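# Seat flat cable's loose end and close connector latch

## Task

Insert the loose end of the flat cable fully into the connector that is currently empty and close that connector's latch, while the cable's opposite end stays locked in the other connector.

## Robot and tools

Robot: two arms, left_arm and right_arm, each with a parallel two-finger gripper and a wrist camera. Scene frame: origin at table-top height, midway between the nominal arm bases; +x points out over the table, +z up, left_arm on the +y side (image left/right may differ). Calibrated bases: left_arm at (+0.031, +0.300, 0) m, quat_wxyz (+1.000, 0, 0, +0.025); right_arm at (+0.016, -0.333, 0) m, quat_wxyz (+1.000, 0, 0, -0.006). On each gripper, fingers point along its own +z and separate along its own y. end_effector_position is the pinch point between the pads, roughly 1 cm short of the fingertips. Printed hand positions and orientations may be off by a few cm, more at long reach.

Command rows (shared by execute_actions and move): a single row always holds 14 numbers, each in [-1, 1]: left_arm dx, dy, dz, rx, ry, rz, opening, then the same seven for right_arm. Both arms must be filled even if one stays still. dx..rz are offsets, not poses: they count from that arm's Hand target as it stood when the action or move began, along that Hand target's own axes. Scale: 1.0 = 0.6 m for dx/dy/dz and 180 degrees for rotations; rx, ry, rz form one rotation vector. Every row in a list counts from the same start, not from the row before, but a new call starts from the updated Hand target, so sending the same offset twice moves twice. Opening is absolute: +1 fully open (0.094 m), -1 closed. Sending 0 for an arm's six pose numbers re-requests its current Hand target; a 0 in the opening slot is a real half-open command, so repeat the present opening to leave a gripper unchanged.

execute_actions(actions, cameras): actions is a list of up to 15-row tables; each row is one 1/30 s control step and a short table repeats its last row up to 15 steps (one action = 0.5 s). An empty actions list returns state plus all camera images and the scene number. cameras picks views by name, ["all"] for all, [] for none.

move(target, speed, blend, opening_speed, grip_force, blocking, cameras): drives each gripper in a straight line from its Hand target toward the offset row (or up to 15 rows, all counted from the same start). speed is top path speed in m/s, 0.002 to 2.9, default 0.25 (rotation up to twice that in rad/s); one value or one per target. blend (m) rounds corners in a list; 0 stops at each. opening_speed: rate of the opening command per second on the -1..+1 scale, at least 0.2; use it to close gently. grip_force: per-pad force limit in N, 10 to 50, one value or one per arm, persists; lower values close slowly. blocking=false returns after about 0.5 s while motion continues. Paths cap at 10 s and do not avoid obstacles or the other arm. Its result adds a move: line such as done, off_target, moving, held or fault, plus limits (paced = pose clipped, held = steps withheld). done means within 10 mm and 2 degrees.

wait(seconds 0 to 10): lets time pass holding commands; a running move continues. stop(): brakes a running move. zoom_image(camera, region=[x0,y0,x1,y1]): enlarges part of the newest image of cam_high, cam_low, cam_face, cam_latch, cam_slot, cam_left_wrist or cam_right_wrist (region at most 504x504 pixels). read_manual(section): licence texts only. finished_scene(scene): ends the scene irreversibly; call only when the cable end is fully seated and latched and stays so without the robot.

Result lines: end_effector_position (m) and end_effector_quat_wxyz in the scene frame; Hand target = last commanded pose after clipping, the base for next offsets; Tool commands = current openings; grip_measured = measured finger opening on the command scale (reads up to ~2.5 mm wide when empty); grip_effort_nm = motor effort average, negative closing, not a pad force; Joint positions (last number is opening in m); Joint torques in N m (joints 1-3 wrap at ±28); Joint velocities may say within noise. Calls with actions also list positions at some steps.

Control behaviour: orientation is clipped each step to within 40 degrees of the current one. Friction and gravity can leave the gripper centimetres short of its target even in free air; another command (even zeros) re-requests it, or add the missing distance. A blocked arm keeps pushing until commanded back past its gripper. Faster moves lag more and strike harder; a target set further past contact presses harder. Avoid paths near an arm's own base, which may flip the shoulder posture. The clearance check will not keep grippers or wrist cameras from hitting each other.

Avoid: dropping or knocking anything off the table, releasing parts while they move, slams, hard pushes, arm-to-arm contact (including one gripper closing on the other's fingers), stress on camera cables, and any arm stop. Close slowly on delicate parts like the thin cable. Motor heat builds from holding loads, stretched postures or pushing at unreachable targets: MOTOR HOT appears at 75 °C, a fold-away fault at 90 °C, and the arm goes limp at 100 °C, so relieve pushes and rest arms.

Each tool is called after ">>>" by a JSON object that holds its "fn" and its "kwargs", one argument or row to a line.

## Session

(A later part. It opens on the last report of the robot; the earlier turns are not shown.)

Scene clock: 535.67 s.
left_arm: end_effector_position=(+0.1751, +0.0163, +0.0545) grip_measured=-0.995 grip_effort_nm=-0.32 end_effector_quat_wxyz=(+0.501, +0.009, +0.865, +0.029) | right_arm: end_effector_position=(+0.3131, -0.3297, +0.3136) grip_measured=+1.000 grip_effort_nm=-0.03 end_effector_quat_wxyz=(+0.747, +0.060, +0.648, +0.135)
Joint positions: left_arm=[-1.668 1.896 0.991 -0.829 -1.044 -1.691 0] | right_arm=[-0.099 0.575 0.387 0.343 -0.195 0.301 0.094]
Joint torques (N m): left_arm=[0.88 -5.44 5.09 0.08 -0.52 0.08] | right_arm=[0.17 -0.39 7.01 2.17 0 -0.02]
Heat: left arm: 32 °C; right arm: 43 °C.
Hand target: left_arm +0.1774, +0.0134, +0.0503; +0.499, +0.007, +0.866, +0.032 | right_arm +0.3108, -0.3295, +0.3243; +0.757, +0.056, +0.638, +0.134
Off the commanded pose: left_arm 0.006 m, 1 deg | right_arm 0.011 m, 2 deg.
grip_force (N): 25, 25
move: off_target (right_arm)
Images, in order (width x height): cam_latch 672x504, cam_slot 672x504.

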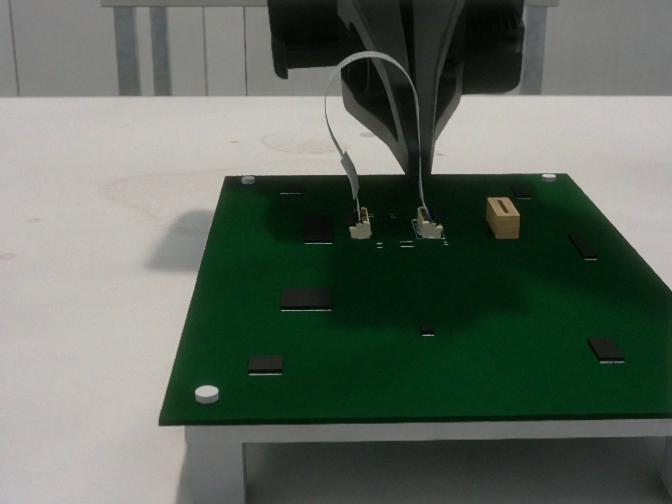

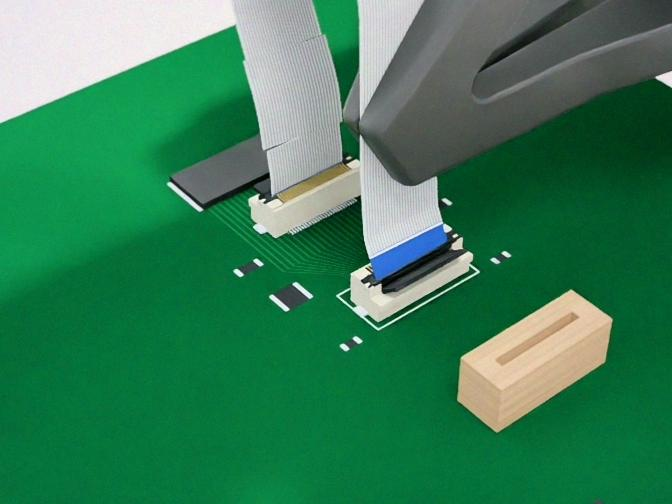

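>>> {"fn": "move", "kwargs": {
  "target": [0,0.0105,0,-0.0059,0,0.0102,-1,0,0,0,0,0,0,1],
  "speed": 0.02
}}

>>> {"fn": "move", "kwargs": {
  "target": [0.0080,0.0005,0.0046,-0.0010,0,0.0018,-1,0,0,0,0,0,0,1],
  "speed": 0.02,
  "cameras": ["cam_latch","cam_slot"]
}}

>>> {"fn": "zoom_image", "kwargs": {
  "camera": "cam_latch",
  "region": [370, 150, 490, 250]
}}

>>> {"fn": "zoom_image", "kwargs": {
  "camera": "cam_slot",
  "region": [340, 210, 480, 330]
}}

Scene clock: 547.23 s.
left_arm: end_effector_position=(+0.1752, +0.0181, +0.0548) grip_measured=-0.995 grip_effort_nm=-0.32 end_effector_quat_wxyz=(+0.501, +0.012, +0.864, +0.034) | right_arm: end_effector_position=(+0.3131, -0.3297, +0.3136) grip_measured=+1.000 grip_effort_nm=-0.03 end_effector_quat_wxyz=(+0.747, +0.060, +0.648, +0.135)
Joint positions: left_arm=[-1.668 1.896 0.991 -0.84 -1.044 -1.69 0] | right_arm=[-0.099 0.575 0.387 0.343 -0.195 0.301 0.094]
Joint torques (N m): left_arm=[0.81 -5.42 4.86 -0.14 -0.49 0.08] | right_arm=[0.08 -0.39 6.91 2.13 -0.01 -0.01]
Heat: left arm: 32 °C; right arm: 43 °C.
Hand target: left_arm +0.1773, +0.0197, +0.0507; +0.498, +0.016, +0.865, +0.048 | right_arm +0.3108, -0.3295, +0.3243; +0.757, +0.056, +0.638, +0.134
Off the commanded pose: left_arm 0.005 m, 2 deg | right_arm 0.011 m, 2 deg.
grip_force (N): 25, 25
move: off_target (right_arm)

Scene clock: 548.00 s.
left_arm: end_effector_position=(+0.1760, +0.0183, +0.0544) grip_measured=-0.995 grip_effort_nm=-0.32 end_effector_quat_wxyz=(+0.506, +0.014, +0.862, +0.037) | right_arm: end_effector_position=(+0.3131, -0.3297, +0.3136) grip_measured=+1.000 grip_effort_nm=-0.03 end_effector_quat_wxyz=(+0.747, +0.060, +0.648, +0.135)
Joint positions: left_arm=[-1.668 1.903 0.991 -0.84 -1.054 -1.69 0] | right_arm=[-0.099 0.575 0.387 0.343 -0.195 0.301 0.094]
Joint torques (N m): left_arm=[0.83 -4.96 4.21 -0.03 -0.38 0.06] | right_arm=[0.03 -0.43 7.04 2.15 -0.02 0.03]
Heat: left arm: 32 °C; right arm: 43 °C.
Hand target: left_arm +0.1772, +0.0205, +0.0452; +0.498, +0.018, +0.865, +0.051 | right_arm +0.3108, -0.3295, +0.3243; +0.757, +0.056, +0.638, +0.134
Off the commanded pose: left_arm 0.010 m, 2 deg | right_arm 0.011 m, 2 deg.
grip_force (N): 25, 25
move: off_target (right_arm)
Images, in order (width x height): cam_latch 672x504, cam_slot 672x504.

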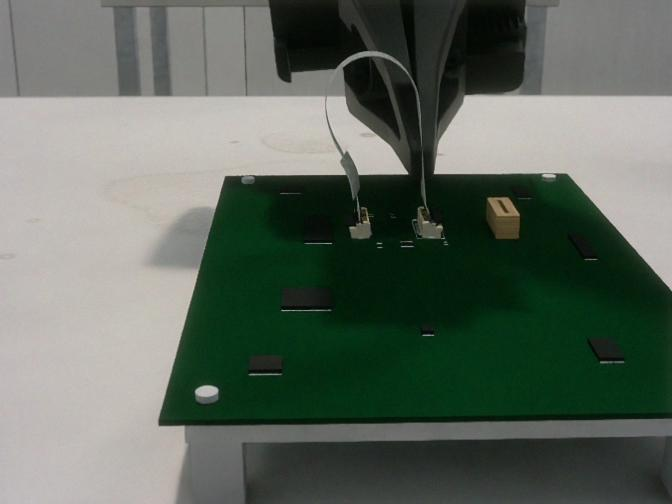

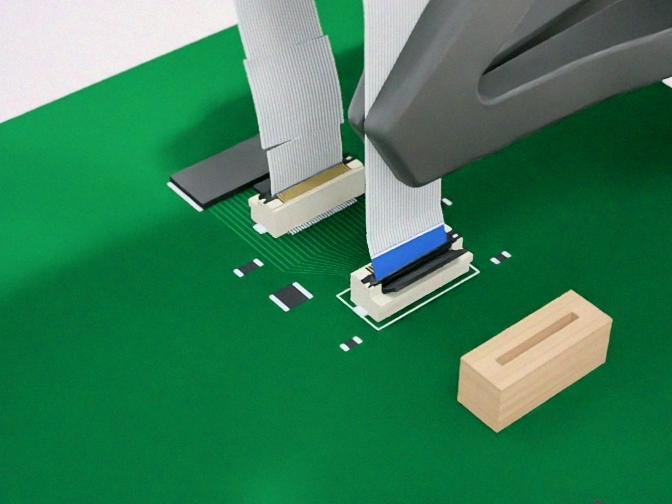

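Scaled by 4.200.

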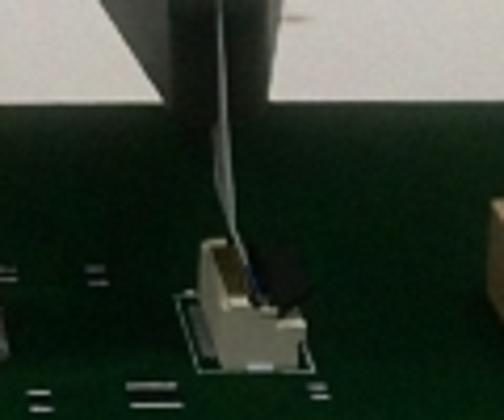

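Scaled by 3.600.

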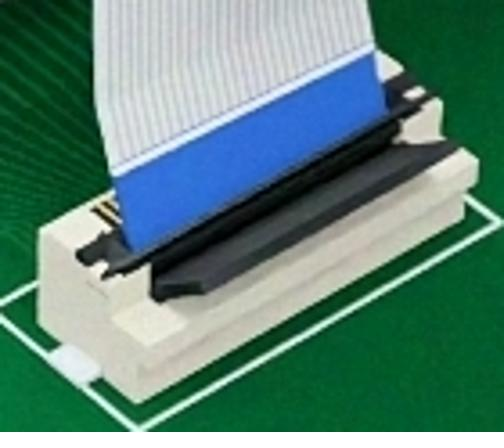

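>>> {"fn": "move", "kwargs": {
  "target": [
    [-0.0463,0.0052,-0.0195,0,0,0,-1,0,0,0,0,0,0,1],
    [-0.0453,0.0473,-0.0122,0.0111,0.0004,-0.0193,-1,0,0,0,0,0,0,1],
    [-0.0262,0.0382,-0.0012,0.0111,0.0004,-0.0193,-1,0,0,0,0,0,0,1]
  ],
  "speed": 0.06,
  "cameras": ["cam_latch","cam_slot","cam_face"]
}}

Scene clock: 560.93 s.
left_arm: end_effector_position=(+0.1795, +0.0375, +0.0641) grip_measured=-0.995 grip_effort_nm=-0.32 end_effector_quat_wxyz=(+0.490, -0.003, +0.871, +0.009) | right_arm: end_effector_position=(+0.3131, -0.3297, +0.3136) grip_measured=+1.000 grip_effort_nm=-0.03 end_effector_quat_wxyz=(+0.747, +0.060, +0.648, +0.135)
Joint positions: left_arm=[-1.648 1.758 0.879 -0.771 -1.024 -1.649 0] | right_arm=[-0.099 0.575 0.387 0.343 -0.195 0.301 0.094]
Joint torques (N m): left_arm=[0.96 -4.85 3.32 0.12 -0.78 0.05] | right_arm=[0.16 -0.36 7.06 2.15 -0.03 -0.06]
Heat: left arm: 32 °C; right arm: 43 °C.
Hand target: left_arm +0.1841, +0.0419, +0.0616; +0.499, +0.000, +0.866, +0.021 | right_arm +0.3108, -0.3295, +0.3243; +0.757, +0.056, +0.638, +0.134
Off the commanded pose: left_arm 0.007 m, 2 deg | right_arm 0.011 m, 2 deg.
grip_force (N): 25, 25
move: off_target (right_arm)
Images, in order (width x height): cam_face 672x504, cam_latch 672x504, cam_slot 672x504.

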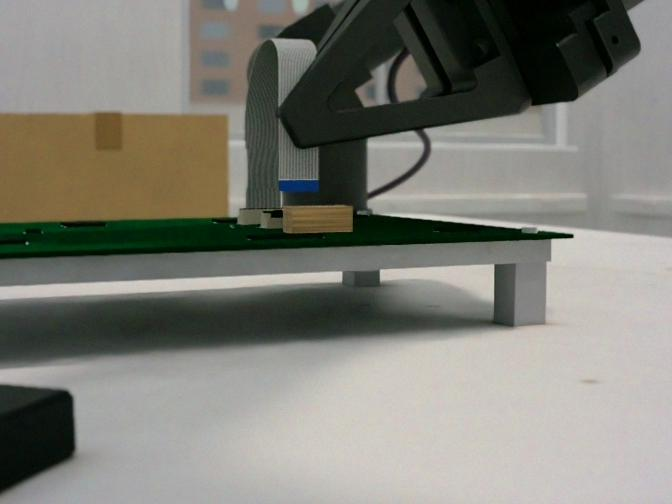

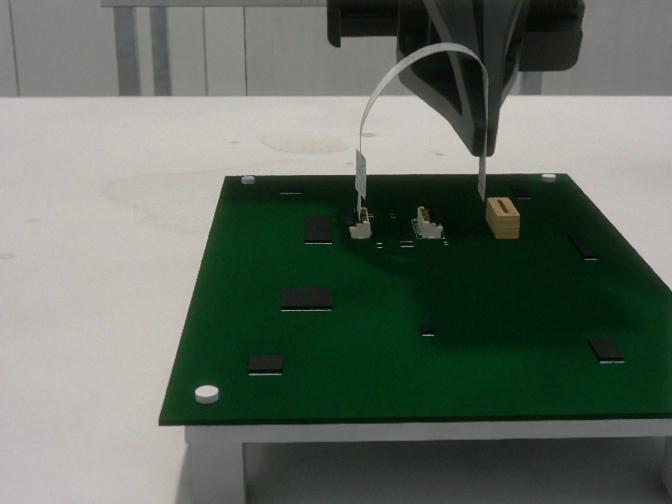

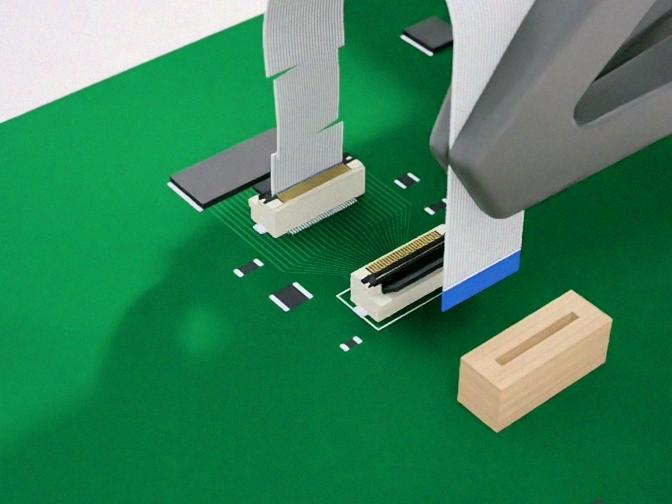

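>>> {"fn": "move", "kwargs": {
  "target": [
    [0.0173,0.001,0.01,0,0,0,-1,0,0,0,0,0,0,1],
    [0.0173,0.001,0.01,0,0,0,-0.5,0,0,0,0,0,0,1],
    [0.0173,0.001,-0.075,0,0,0,-0.5,0,0,0,0,0,0,1]
  ],
  "speed": 0.07,
  "cameras": ["cam_latch","cam_slot","cam_face"]
}}

>>> {"fn": "zoom_image", "kwargs": {
  "camera": "cam_latch",
  "region": [370, 150, 490, 250]
}}

>>> {"fn": "zoom_image", "kwargs": {
  "camera": "cam_slot",
  "region": [340, 210, 480, 330]
}}

Scene clock: 567.77 s.
left_arm: end_effector_position=(+0.1408, +0.0463, +0.0729) grip_measured=-0.502 grip_effort_nm=0.06 end_effector_quat_wxyz=(+0.493, +0.000, +0.870, +0.022) | right_arm: end_effector_position=(+0.3131, -0.3297, +0.3136) grip_measured=+1.000 grip_effort_nm=-0.03 end_effector_quat_wxyz=(+0.747, +0.060, +0.648, +0.135)
Joint positions: left_arm=[-1.797 1.808 0.959 -1.075 -0.993 -1.939 0.023] | right_arm=[-0.099 0.575 0.387 0.343 -0.195 0.301 0.094]
Joint torques (N m): left_arm=[-0.54 -4.88 5.96 -0.39 -0.66 -0.12] | right_arm=[0.01 -0.23 7.08 2.15 0.02 -0.01]
Heat: left arm: 32 °C; right arm: 43 °C.
Hand target: left_arm +0.1400, +0.0412, +0.0752; +0.499, +0.000, +0.867, +0.021 | right_arm +0.3108, -0.3295, +0.3243; +0.757, +0.056, +0.638, +0.134
Off the commanded pose: left_arm 0.006 m, 1 deg | right_arm 0.011 m, 2 deg.
grip_force (N): 25, 25
move: off_target (right_arm)
Images, in order (width x height): cam_face 672x504, cam_latch 672x504, cam_slot 672x504.

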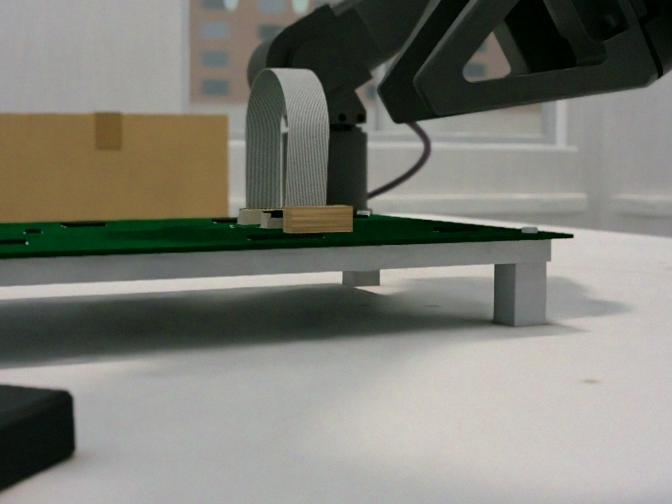

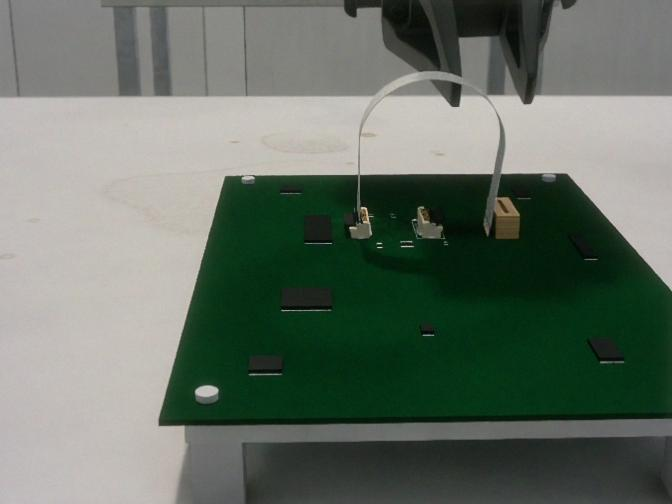

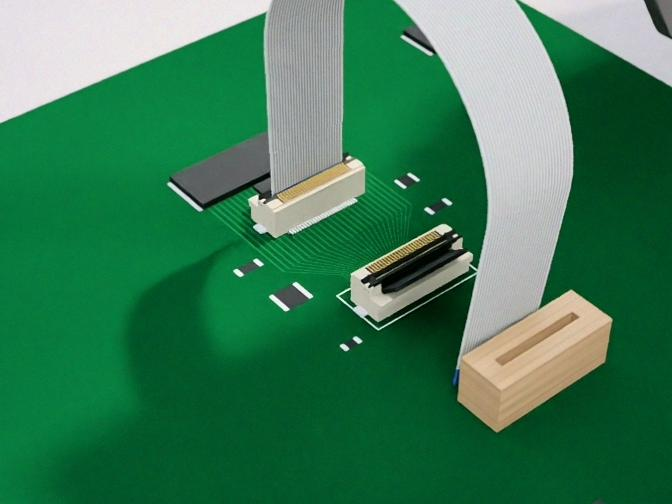

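Scaled by 4.200.

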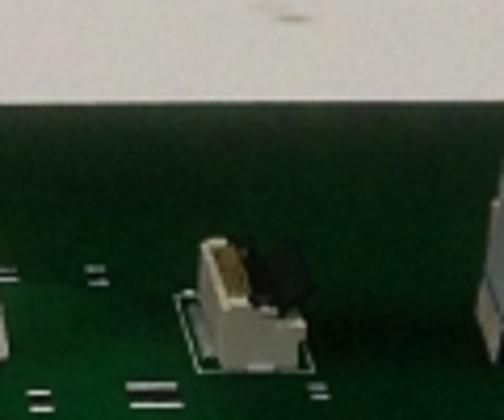

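Scaled by 3.600.

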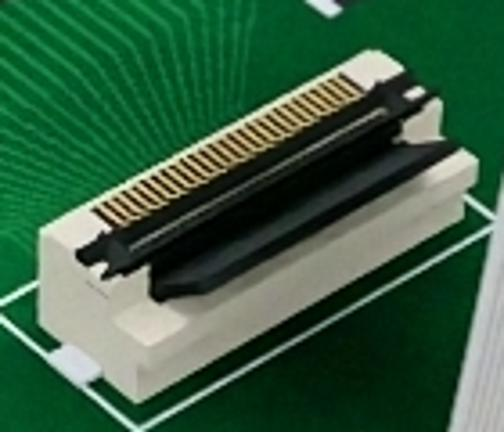

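>>> {"fn": "move", "kwargs": {
  "target": [
    [0.0083,-0.0215,0.0043,0,0,0,-1,0,0,0,0,0,0,1],
    [-0.005,-0.0182,0.0797,0,0,0,-1,0,0,0,0,0,0,1]
  ],
  "speed": 0.08,
  "cameras": ["cam_latch","cam_slot"]
}}

>>> {"fn": "zoom_image", "kwargs": {
  "camera": "cam_latch",
  "region": [400, 180, 480, 250]
}}

>>> {"fn": "zoom_image", "kwargs": {
  "camera": "cam_slot",
  "region": [330, 180, 490, 340]
}}

Scene clock: 585.20 s.
left_arm: end_effector_position=(+0.1787, +0.0316, +0.0432) grip_measured=-0.997 grip_effort_nm=-0.19 end_effector_quat_wxyz=(+0.487, +0.004, +0.873, +0.030) | right_arm: end_effector_position=(+0.3132, -0.3297, +0.3135) grip_measured=+1.000 grip_effort_nm=-0.03 end_effector_quat_wxyz=(+0.747, +0.060, +0.649, +0.135)
Joint positions: left_arm=[-1.646 1.86 0.91 -0.753 -1.013 -1.66 0] | right_arm=[-0.099 0.575 0.387 0.343 -0.195 0.301 0.094]
Joint torques (N m): left_arm=[0.51 -8.62 3.12 0.04 -0.89 0.07] | right_arm=[0.08 -0.42 7.06 2.16 0 -0.01]
Heat: left arm: 32 °C; right arm: 43 °C.
Hand target: left_arm +0.1830, +0.0318, +0.0534; +0.499, +0.000, +0.866, +0.021 | right_arm +0.3108, -0.3295, +0.3243; +0.757, +0.056, +0.638, +0.134
Off the commanded pose: left_arm 0.011 m, 2 deg | right_arm 0.011 m, 2 deg.
grip_force (N): 25, 25
move: off_target (left_arm, right_arm)
Images, in order (width x height): cam_latch 672x504, cam_slot 672x504.

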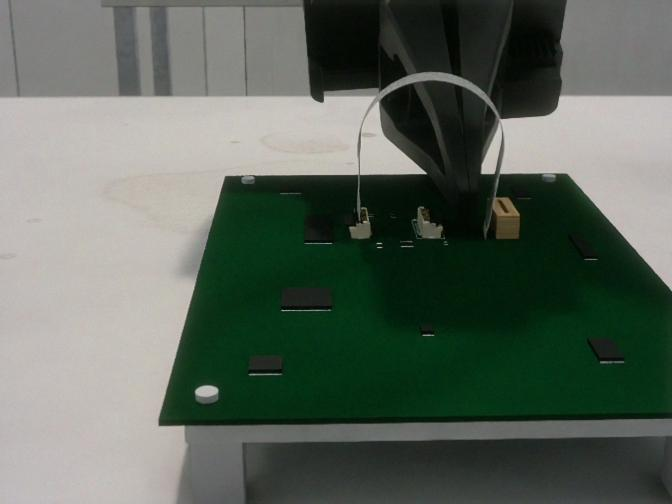

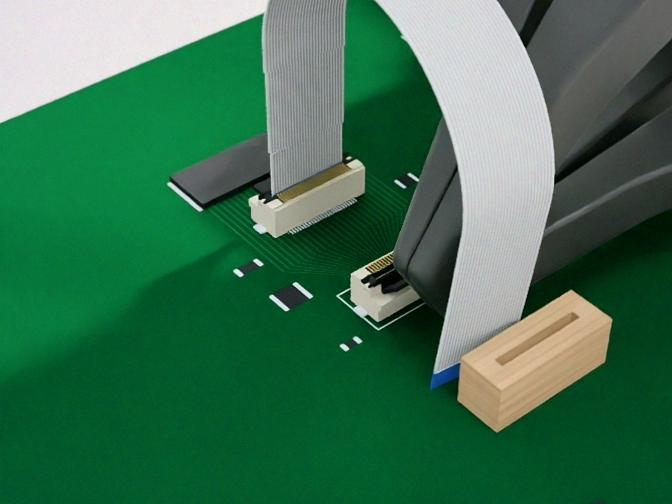

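Scaled by 6.300.

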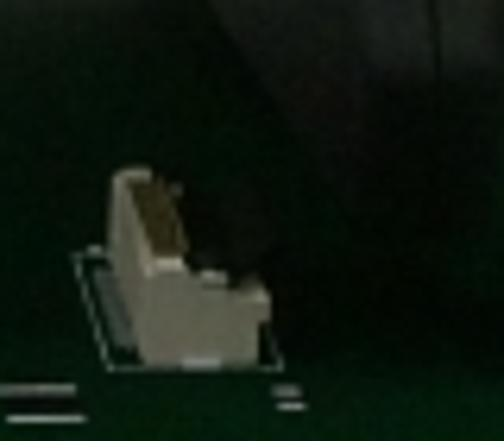

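Scaled by 3.150.

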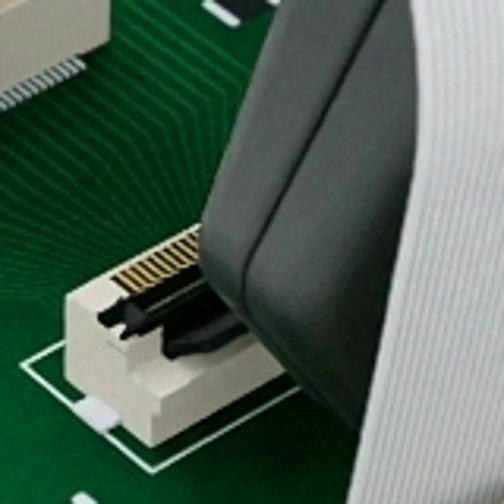

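>>> {"fn": "move", "kwargs": {
  "target": [
    [0.0012,0.0019,0.0007,0,0,0,-1,0,0,0,0,0,0,1],
    [0.0012,-0.0135,0.0007,0.0092,0.0004,-0.0160,-1,0,0,0,0,0,0,1]
  ],
  "speed": 0.03,
  "cameras": ["cam_latch","cam_slot"]
}}

>>> {"fn": "zoom_image", "kwargs": {
  "camera": "cam_latch",
  "region": [400, 180, 480, 250]
}}

>>> {"fn": "zoom_image", "kwargs": {
  "camera": "cam_slot",
  "region": [330, 180, 490, 340]
}}

Scene clock: 593.30 s.
left_arm: end_effector_position=(+0.1795, +0.0277, +0.0427) grip_measured=-0.997 grip_effort_nm=-0.19 end_effector_quat_wxyz=(+0.490, -0.003, +0.871, +0.017) | right_arm: end_effector_position=(+0.3132, -0.3297, +0.3135) grip_measured=+1.000 grip_effort_nm=-0.03 end_effector_quat_wxyz=(+0.747, +0.060, +0.649, +0.135)
Joint positions: left_arm=[-1.646 1.86 0.903 -0.716 -1.023 -1.659 0] | right_arm=[-0.099 0.575 0.387 0.343 -0.195 0.301 0.094]
Joint torques (N m): left_arm=[0.55 -8.91 3.21 0.33 -0.78 0.06] | right_arm=[-0.18 -0.47 7.12 2.2 0.01 0.01]
Heat: left arm: 33 °C; right arm: 43 °C.
Hand target: left_arm +0.1832, +0.0239, +0.0522; +0.498, -0.014, +0.867, -0.004 | right_arm +0.3108, -0.3295, +0.3243; +0.757, +0.056, +0.638, +0.134
Off the commanded pose: left_arm 0.011 m, 3 deg | right_arm 0.011 m, 2 deg.
grip_force (N): 25, 25
move: off_target (left_arm, right_arm)
Images, in order (width x height): cam_latch 672x504, cam_slot 672x504.

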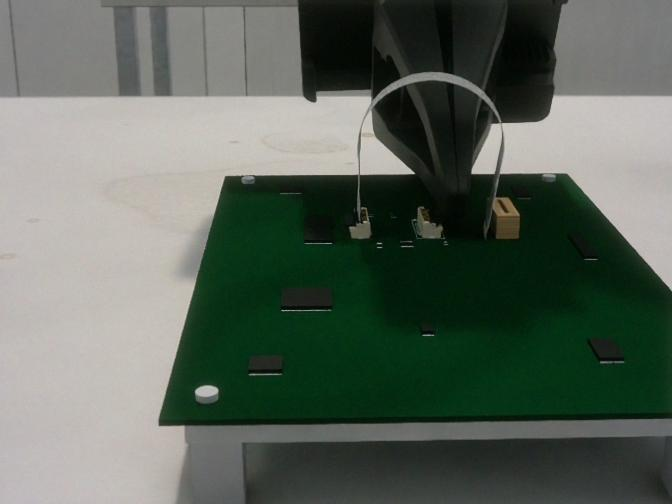

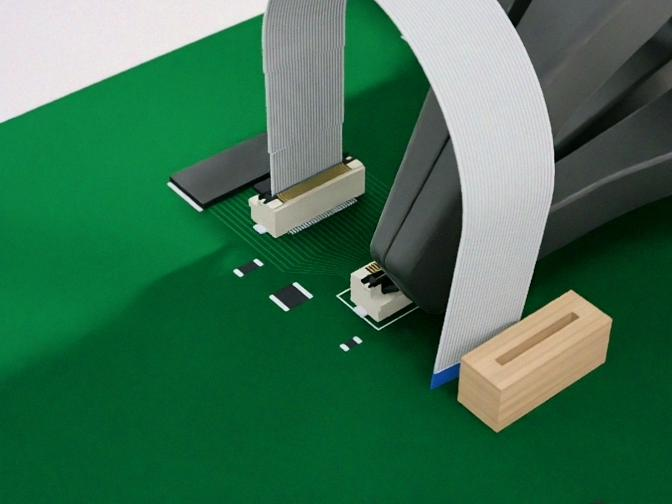

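Scaled by 6.300.

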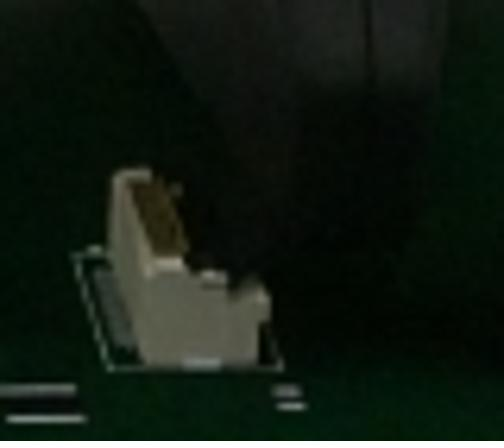

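Scaled by 3.150.

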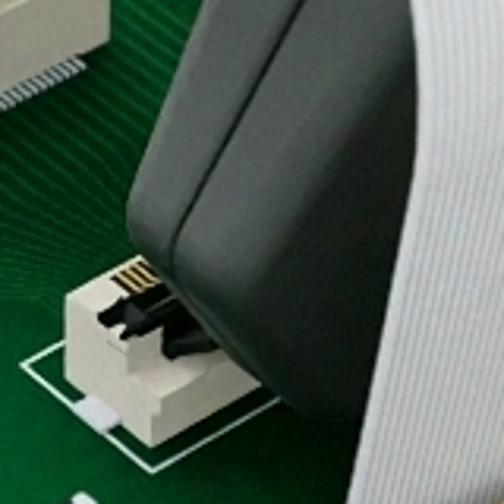

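>>> {"fn": "move", "kwargs": {
  "target": [
    [0,-0.006,0,0.0035,0,-0.0061,-1,0,0,0,0,0,0,1],
    [0,0.010,0,-0.004,0,0.0069,-1,0,0,0,0,0,0,1]
  ],
  "speed": 0.03,
  "cameras": ["cam_latch","cam_slot"]
}}

>>> {"fn": "zoom_image", "kwargs": {
  "camera": "cam_latch",
  "region": [400, 180, 480, 250]
}}

>>> {"fn": "zoom_image", "kwargs": {
  "camera": "cam_slot",
  "region": [340, 210, 480, 330]
}}

Scene clock: 597.87 s.
left_arm: end_effector_position=(+0.1800, +0.0246, +0.0428) grip_measured=-0.997 grip_effort_nm=-0.19 end_effector_quat_wxyz=(+0.493, -0.007, +0.870, +0.007) | right_arm: end_effector_position=(+0.3132, -0.3297, +0.3135) grip_measured=+1.000 grip_effort_nm=-0.03 end_effector_quat_wxyz=(+0.747, +0.060, +0.649, +0.135)
Joint positions: left_arm=[-1.646 1.858 0.898 -0.689 -1.029 -1.657 0] | right_arm=[-0.099 0.575 0.387 0.343 -0.195 0.301 0.094]
Joint torques (N m): left_arm=[0.61 -9.2 2.78 -0.06 -0.72 0.08] | right_arm=[0.13 -0.31 6.95 2.18 0.02 0.02]
Heat: left arm: 34 °C; right arm: 43 °C.
Hand target: left_arm +0.1831, +0.0299, +0.0522; +0.499, -0.008, +0.867, +0.006 | right_arm +0.3108, -0.3295, +0.3243; +0.757, +0.056, +0.638, +0.134
Off the commanded pose: left_arm 0.011 m, 1 deg | right_arm 0.011 m, 2 deg.
grip_force (N): 25, 25
move: off_target (left_arm, right_arm)
Images, in order (width x height): cam_latch 672x504, cam_slot 672x504.

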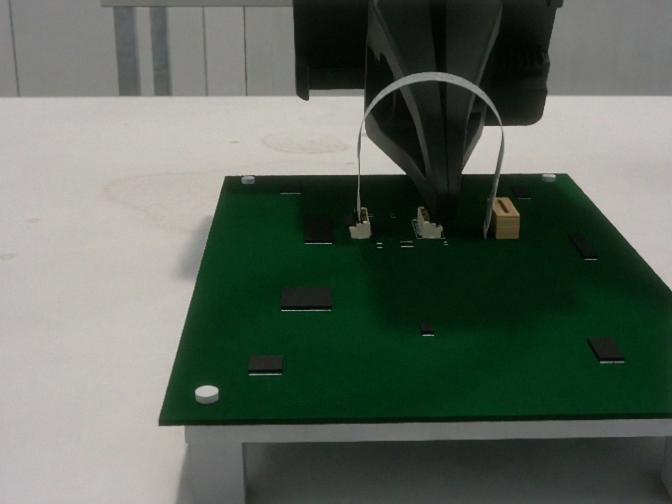

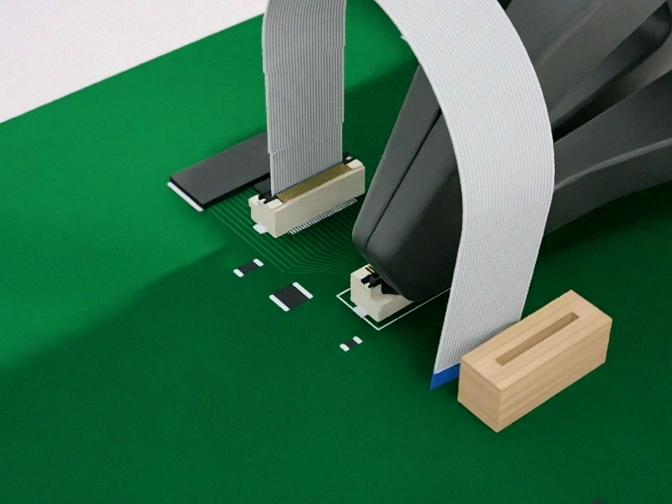

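Scaled by 6.300.

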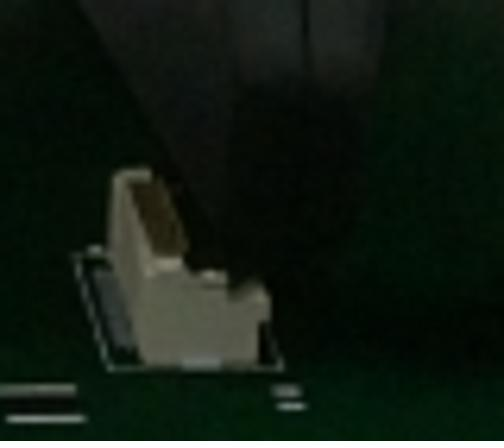

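Scaled by 3.600.

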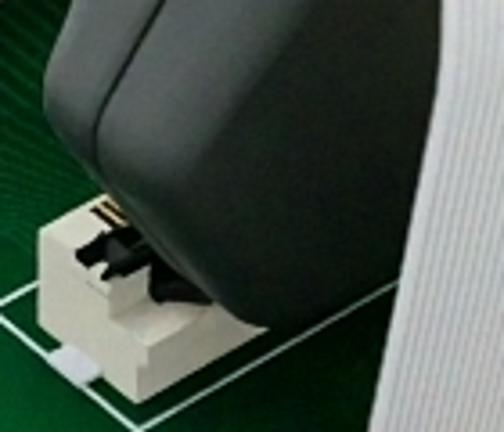

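>>> {"fn": "move", "kwargs": {
  "target": [
    [-0.006,0.0165,-0.0035,0,0,0,-1,0,0,0,0,0,0,1],
    [0.0180,0.0165,0.0105,0,0,0,-1,0,0,0,0,0,0,1]
  ],
  "speed": 0.04,
  "cameras": ["cam_latch","cam_slot"]
}}

>>> {"fn": "zoom_image", "kwargs": {
  "camera": "cam_latch",
  "region": [400, 180, 480, 250]
}}

>>> {"fn": "zoom_image", "kwargs": {
  "camera": "cam_slot",
  "region": [340, 210, 480, 330]
}}

Scene clock: 602.93 s.
left_arm: end_effector_position=(+0.1803, +0.0354, +0.0426) grip_measured=-0.997 grip_effort_nm=-0.19 end_effector_quat_wxyz=(+0.492, -0.013, +0.870, -0.004) | right_arm: end_effector_position=(+0.3132, -0.3297, +0.3135) grip_measured=+1.000 grip_effort_nm=-0.03 end_effector_quat_wxyz=(+0.747, +0.060, +0.649, +0.135)
Joint positions: left_arm=[-1.646 1.811 0.834 -0.648 -1.028 -1.657 0] | right_arm=[-0.099 0.575 0.387 0.343 -0.195 0.301 0.094]
Joint torques (N m): left_arm=[0.39 -5.12 3.03 0.11 -0.72 0.05] | right_arm=[0.01 -0.23 7.19 2.19 -0.02 0]
Heat: left arm: 34 °C; right arm: 43 °C.
Hand target: left_arm +0.1828, +0.0398, +0.0397; +0.498, -0.008, +0.867, +0.006 | right_arm +0.3108, -0.3295, +0.3243; +0.757, +0.056, +0.638, +0.134
Off the commanded pose: left_arm 0.006 m, 2 deg | right_arm 0.011 m, 2 deg.
grip_force (N): 25, 25
move: off_target (right_arm)
Images, in order (width x height): cam_latch 672x504, cam_slot 672x504.

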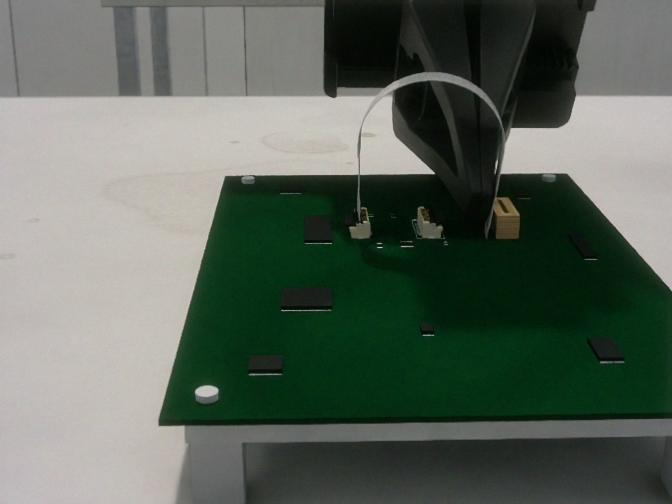

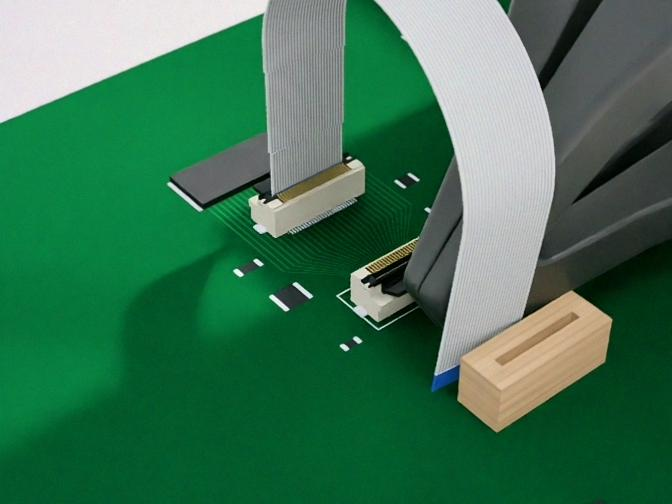

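Scaled by 6.300.

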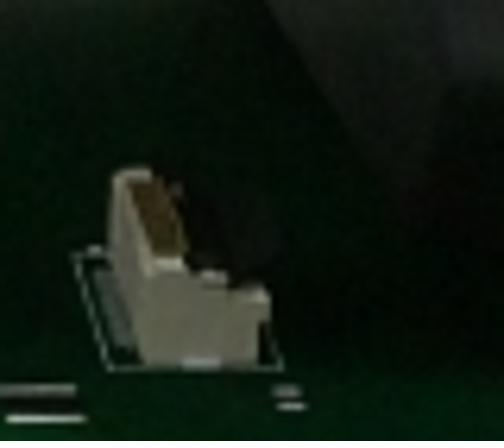

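Scaled by 3.600.

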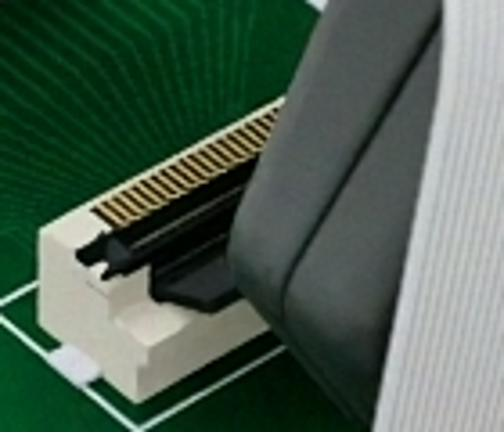

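>>> {"fn": "move", "kwargs": {
  "target": [
    [0.0043,0.0012,0.0025,-0.0019,0,0.0033,-1,0,0,0,0,0,0,1],
    [0.0043,-0.0110,0.0025,0.0056,0.0002,-0.0097,-1,0,0,0,0,0,0,1]
  ],
  "speed": 0.03,
  "cameras": ["cam_latch","cam_slot"]
}}

>>> {"fn": "zoom_image", "kwargs": {
  "camera": "cam_latch",
  "region": [400, 180, 480, 250]
}}

>>> {"fn": "zoom_image", "kwargs": {
  "camera": "cam_slot",
  "region": [340, 210, 480, 330]
}}

Scene clock: 609.03 s.
left_arm: end_effector_position=(+0.1801, +0.0302, +0.0404) grip_measured=-0.997 grip_effort_nm=-0.19 end_effector_quat_wxyz=(+0.492, -0.020, +0.870, -0.016) | right_arm: end_effector_position=(+0.3132, -0.3297, +0.3135) grip_measured=+1.000 grip_effort_nm=-0.03 end_effector_quat_wxyz=(+0.747, +0.060, +0.649, +0.135)
Joint positions: left_arm=[-1.646 1.819 0.834 -0.612 -1.028 -1.657 0] | right_arm=[-0.099 0.575 0.387 0.343 -0.195 0.301 0.094]
Joint torques (N m): left_arm=[0.5 -5.04 3.08 0.27 -0.74 0.05] | right_arm=[0.01 -0.34 6.95 2.15 0.01 -0.01]
Heat: left arm: 33 °C; right arm: 43 °C.
Hand target: left_arm +0.1830, +0.0332, +0.0367; +0.498, -0.017, +0.867, -0.009 | right_arm +0.3108, -0.3295, +0.3243; +0.757, +0.056, +0.638, +0.134
Off the commanded pose: left_arm 0.006 m, 1 deg | right_arm 0.011 m, 2 deg.
grip_force (N): 25, 25
move: off_target (right_arm)
Images, in order (width x height): cam_latch 672x504, cam_slot 672x504.

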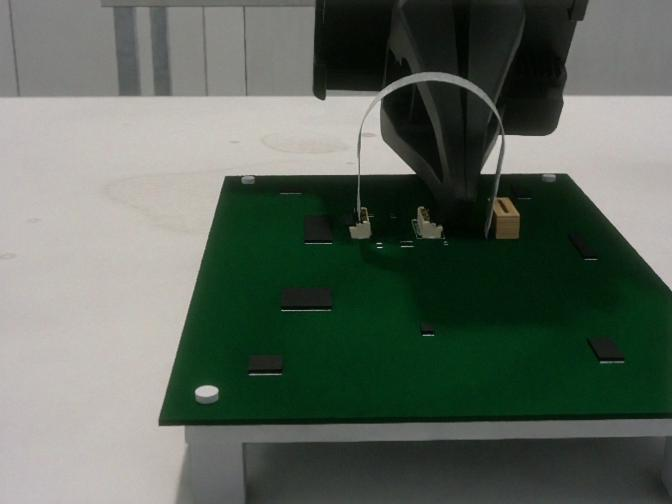

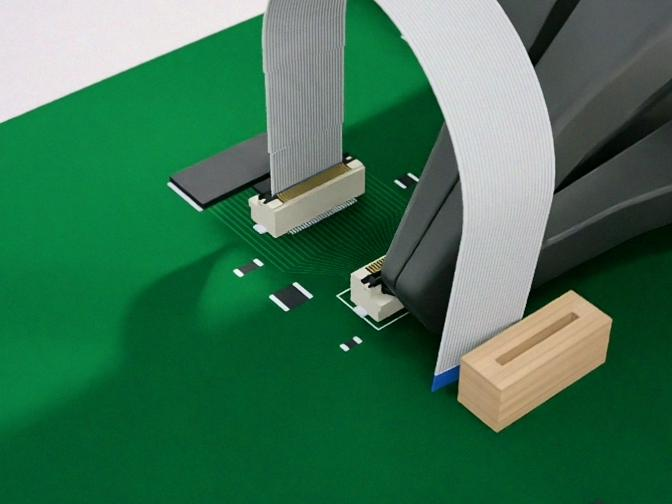

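Scaled by 6.300.

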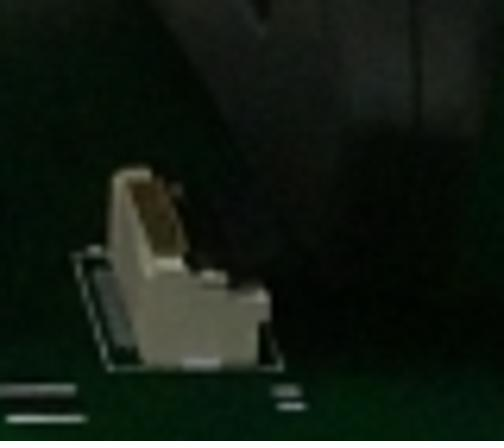

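Scaled by 3.600.

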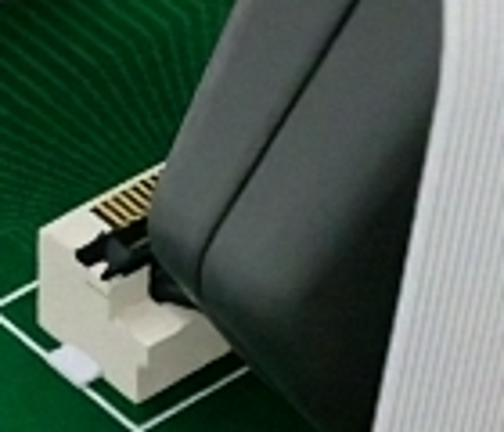

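>>> {"fn": "move", "kwargs": {
  "target": [
    [0,-0.008,0,0.0047,0.0002,-0.0081,-1,0,0,0,0,0,0,1],
    [0,0.009,0,-0.0047,0,0.0081,-1,0,0,0,0,0,0,1]
  ],
  "speed": 0.03,
  "cameras": ["cam_latch","cam_slot"]
}}

>>> {"fn": "zoom_image", "kwargs": {
  "camera": "cam_latch",
  "region": [400, 180, 480, 250]
}}

>>> {"fn": "zoom_image", "kwargs": {
  "camera": "cam_slot",
  "region": [340, 210, 480, 330]
}}

Scene clock: 614.53 s.
left_arm: end_effector_position=(+0.1802, +0.0312, +0.0397) grip_measured=-0.997 grip_effort_nm=-0.19 end_effector_quat_wxyz=(+0.492, -0.020, +0.870, -0.015) | right_arm: end_effector_position=(+0.3132, -0.3297, +0.3135) grip_measured=+1.000 grip_effort_nm=-0.03 end_effector_quat_wxyz=(+0.747, +0.060, +0.649, +0.135)
Joint positions: left_arm=[-1.646 1.819 0.83 -0.61 -1.028 -1.657 0] | right_arm=[-0.099 0.575 0.387 0.343 -0.195 0.301 0.094]
Joint torques (N m): left_arm=[0.4 -5.12 3.1 0 -0.72 0.06] | right_arm=[0.17 -0.39 7.08 2.17 -0.01 0.01]
Heat: left arm: 33 °C; right arm: 43 °C.
Hand target: left_arm +0.1829, +0.0385, +0.0366; +0.498, -0.010, +0.867, +0.004 | right_arm +0.3108, -0.3295, +0.3243; +0.757, +0.056, +0.638, +0.134
Off the commanded pose: left_arm 0.009 m, 3 deg | right_arm 0.011 m, 2 deg.
grip_force (N): 25, 25
move: off_target (left_arm, right_arm)
Images, in order (width x height): cam_latch 672x504, cam_slot 672x504.

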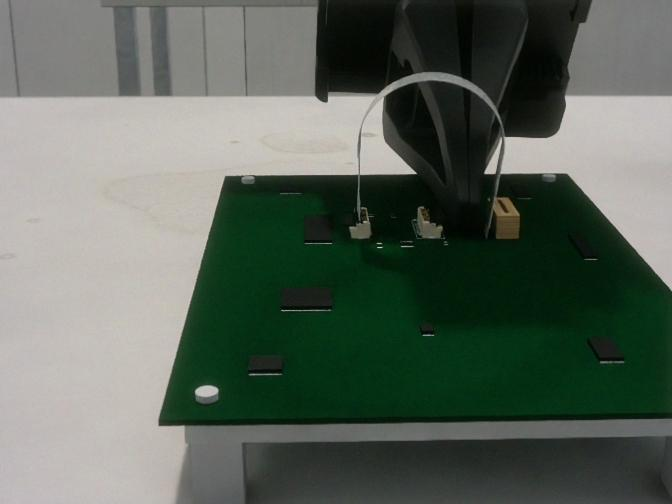

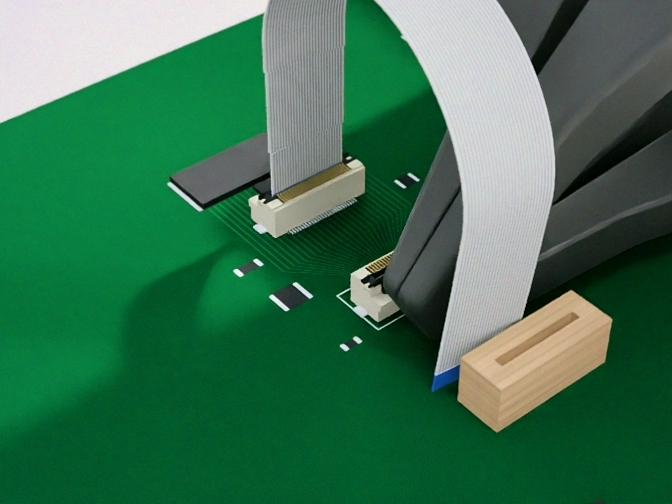

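Scaled by 6.300.

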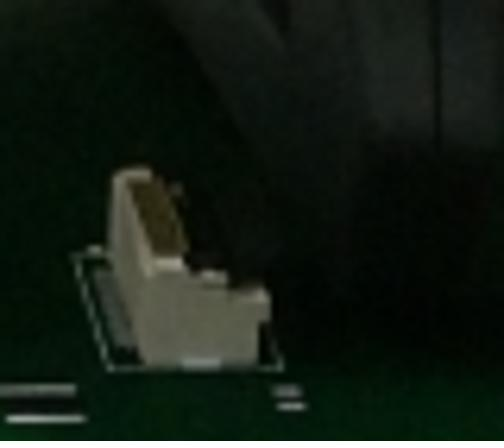

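Scaled by 3.600.

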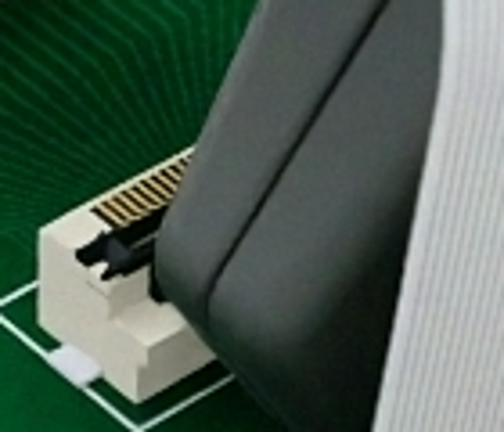

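>>> {"fn": "move", "kwargs": {
  "target": [
    [0,0.004,0,-0.002,0,0.0035,-1,0,0,0,0,0,0,1],
    [-0.012,0.004,-0.1,-0.002,0,0.0035,-1,0,0,0,0,0,0,1]
  ],
  "speed": 0.06,
  "cameras": ["cam_latch","cam_slot"]
}}

>>> {"fn": "zoom_image", "kwargs": {
  "camera": "cam_latch",
  "region": [370, 150, 490, 250]
}}

>>> {"fn": "zoom_image", "kwargs": {
  "camera": "cam_slot",
  "region": [340, 210, 480, 330]
}}

Scene clock: 619.50 s.
left_arm: end_effector_position=(+0.1358, +0.0453, +0.0696) grip_measured=-0.997 grip_effort_nm=-0.19 end_effector_quat_wxyz=(+0.493, -0.006, +0.870, +0.013) | right_arm: end_effector_position=(+0.3132, -0.3297, +0.3135) grip_measured=+1.000 grip_effort_nm=-0.03 end_effector_quat_wxyz=(+0.747, +0.060, +0.649, +0.135)
Joint positions: left_arm=[-1.816 1.819 0.957 -1.072 -0.99 -1.977 0] | right_arm=[-0.099 0.575 0.387 0.343 -0.195 0.301 0.094]
Joint torques (N m): left_arm=[-0.55 -5.31 5.79 -0.43 -0.64 -0.15] | right_arm=[-0.12 -0.4 6.93 2.12 0 0]
Heat: left arm: 33 °C; right arm: 43 °C.
Hand target: left_arm +0.1347, +0.0401, +0.0730; +0.498, -0.006, +0.867, +0.009 | right_arm +0.3108, -0.3295, +0.3243; +0.757, +0.056, +0.638, +0.134
Off the commanded pose: left_arm 0.006 m, 1 deg | right_arm 0.011 m, 2 deg.
grip_force (N): 25, 25
move: off_target (right_arm)
Images, in order (width x height): cam_latch 672x504, cam_slot 672x504.

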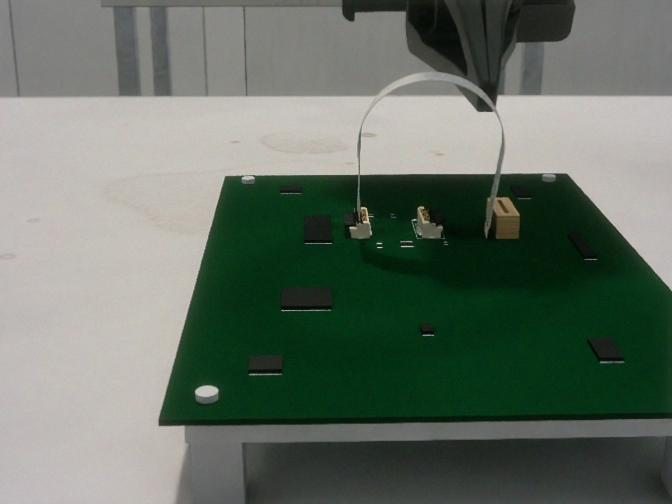

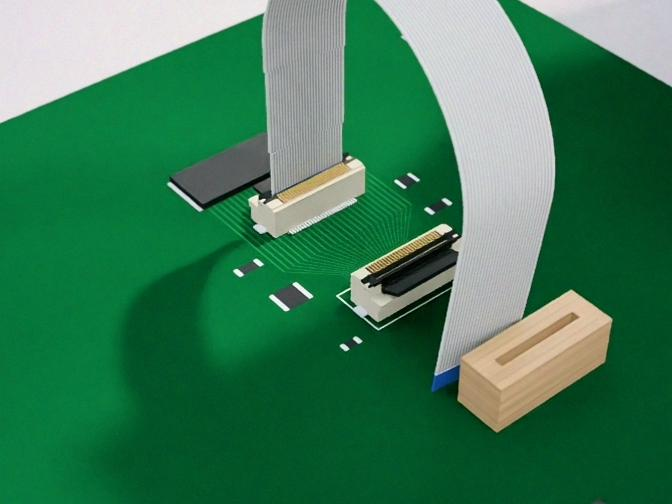

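Scaled by 4.200.

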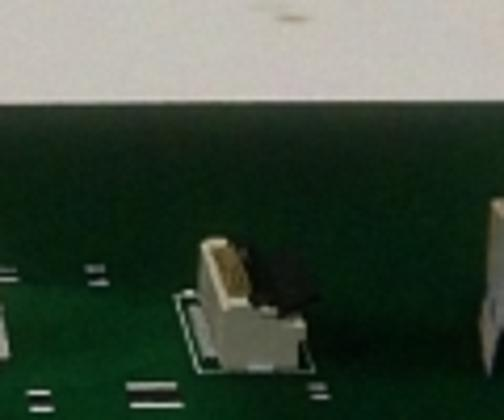

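Scaled by 3.600.

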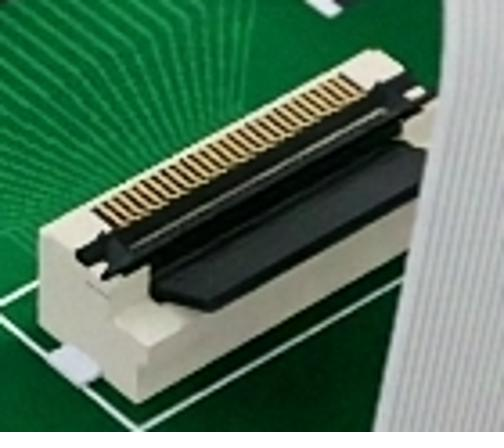

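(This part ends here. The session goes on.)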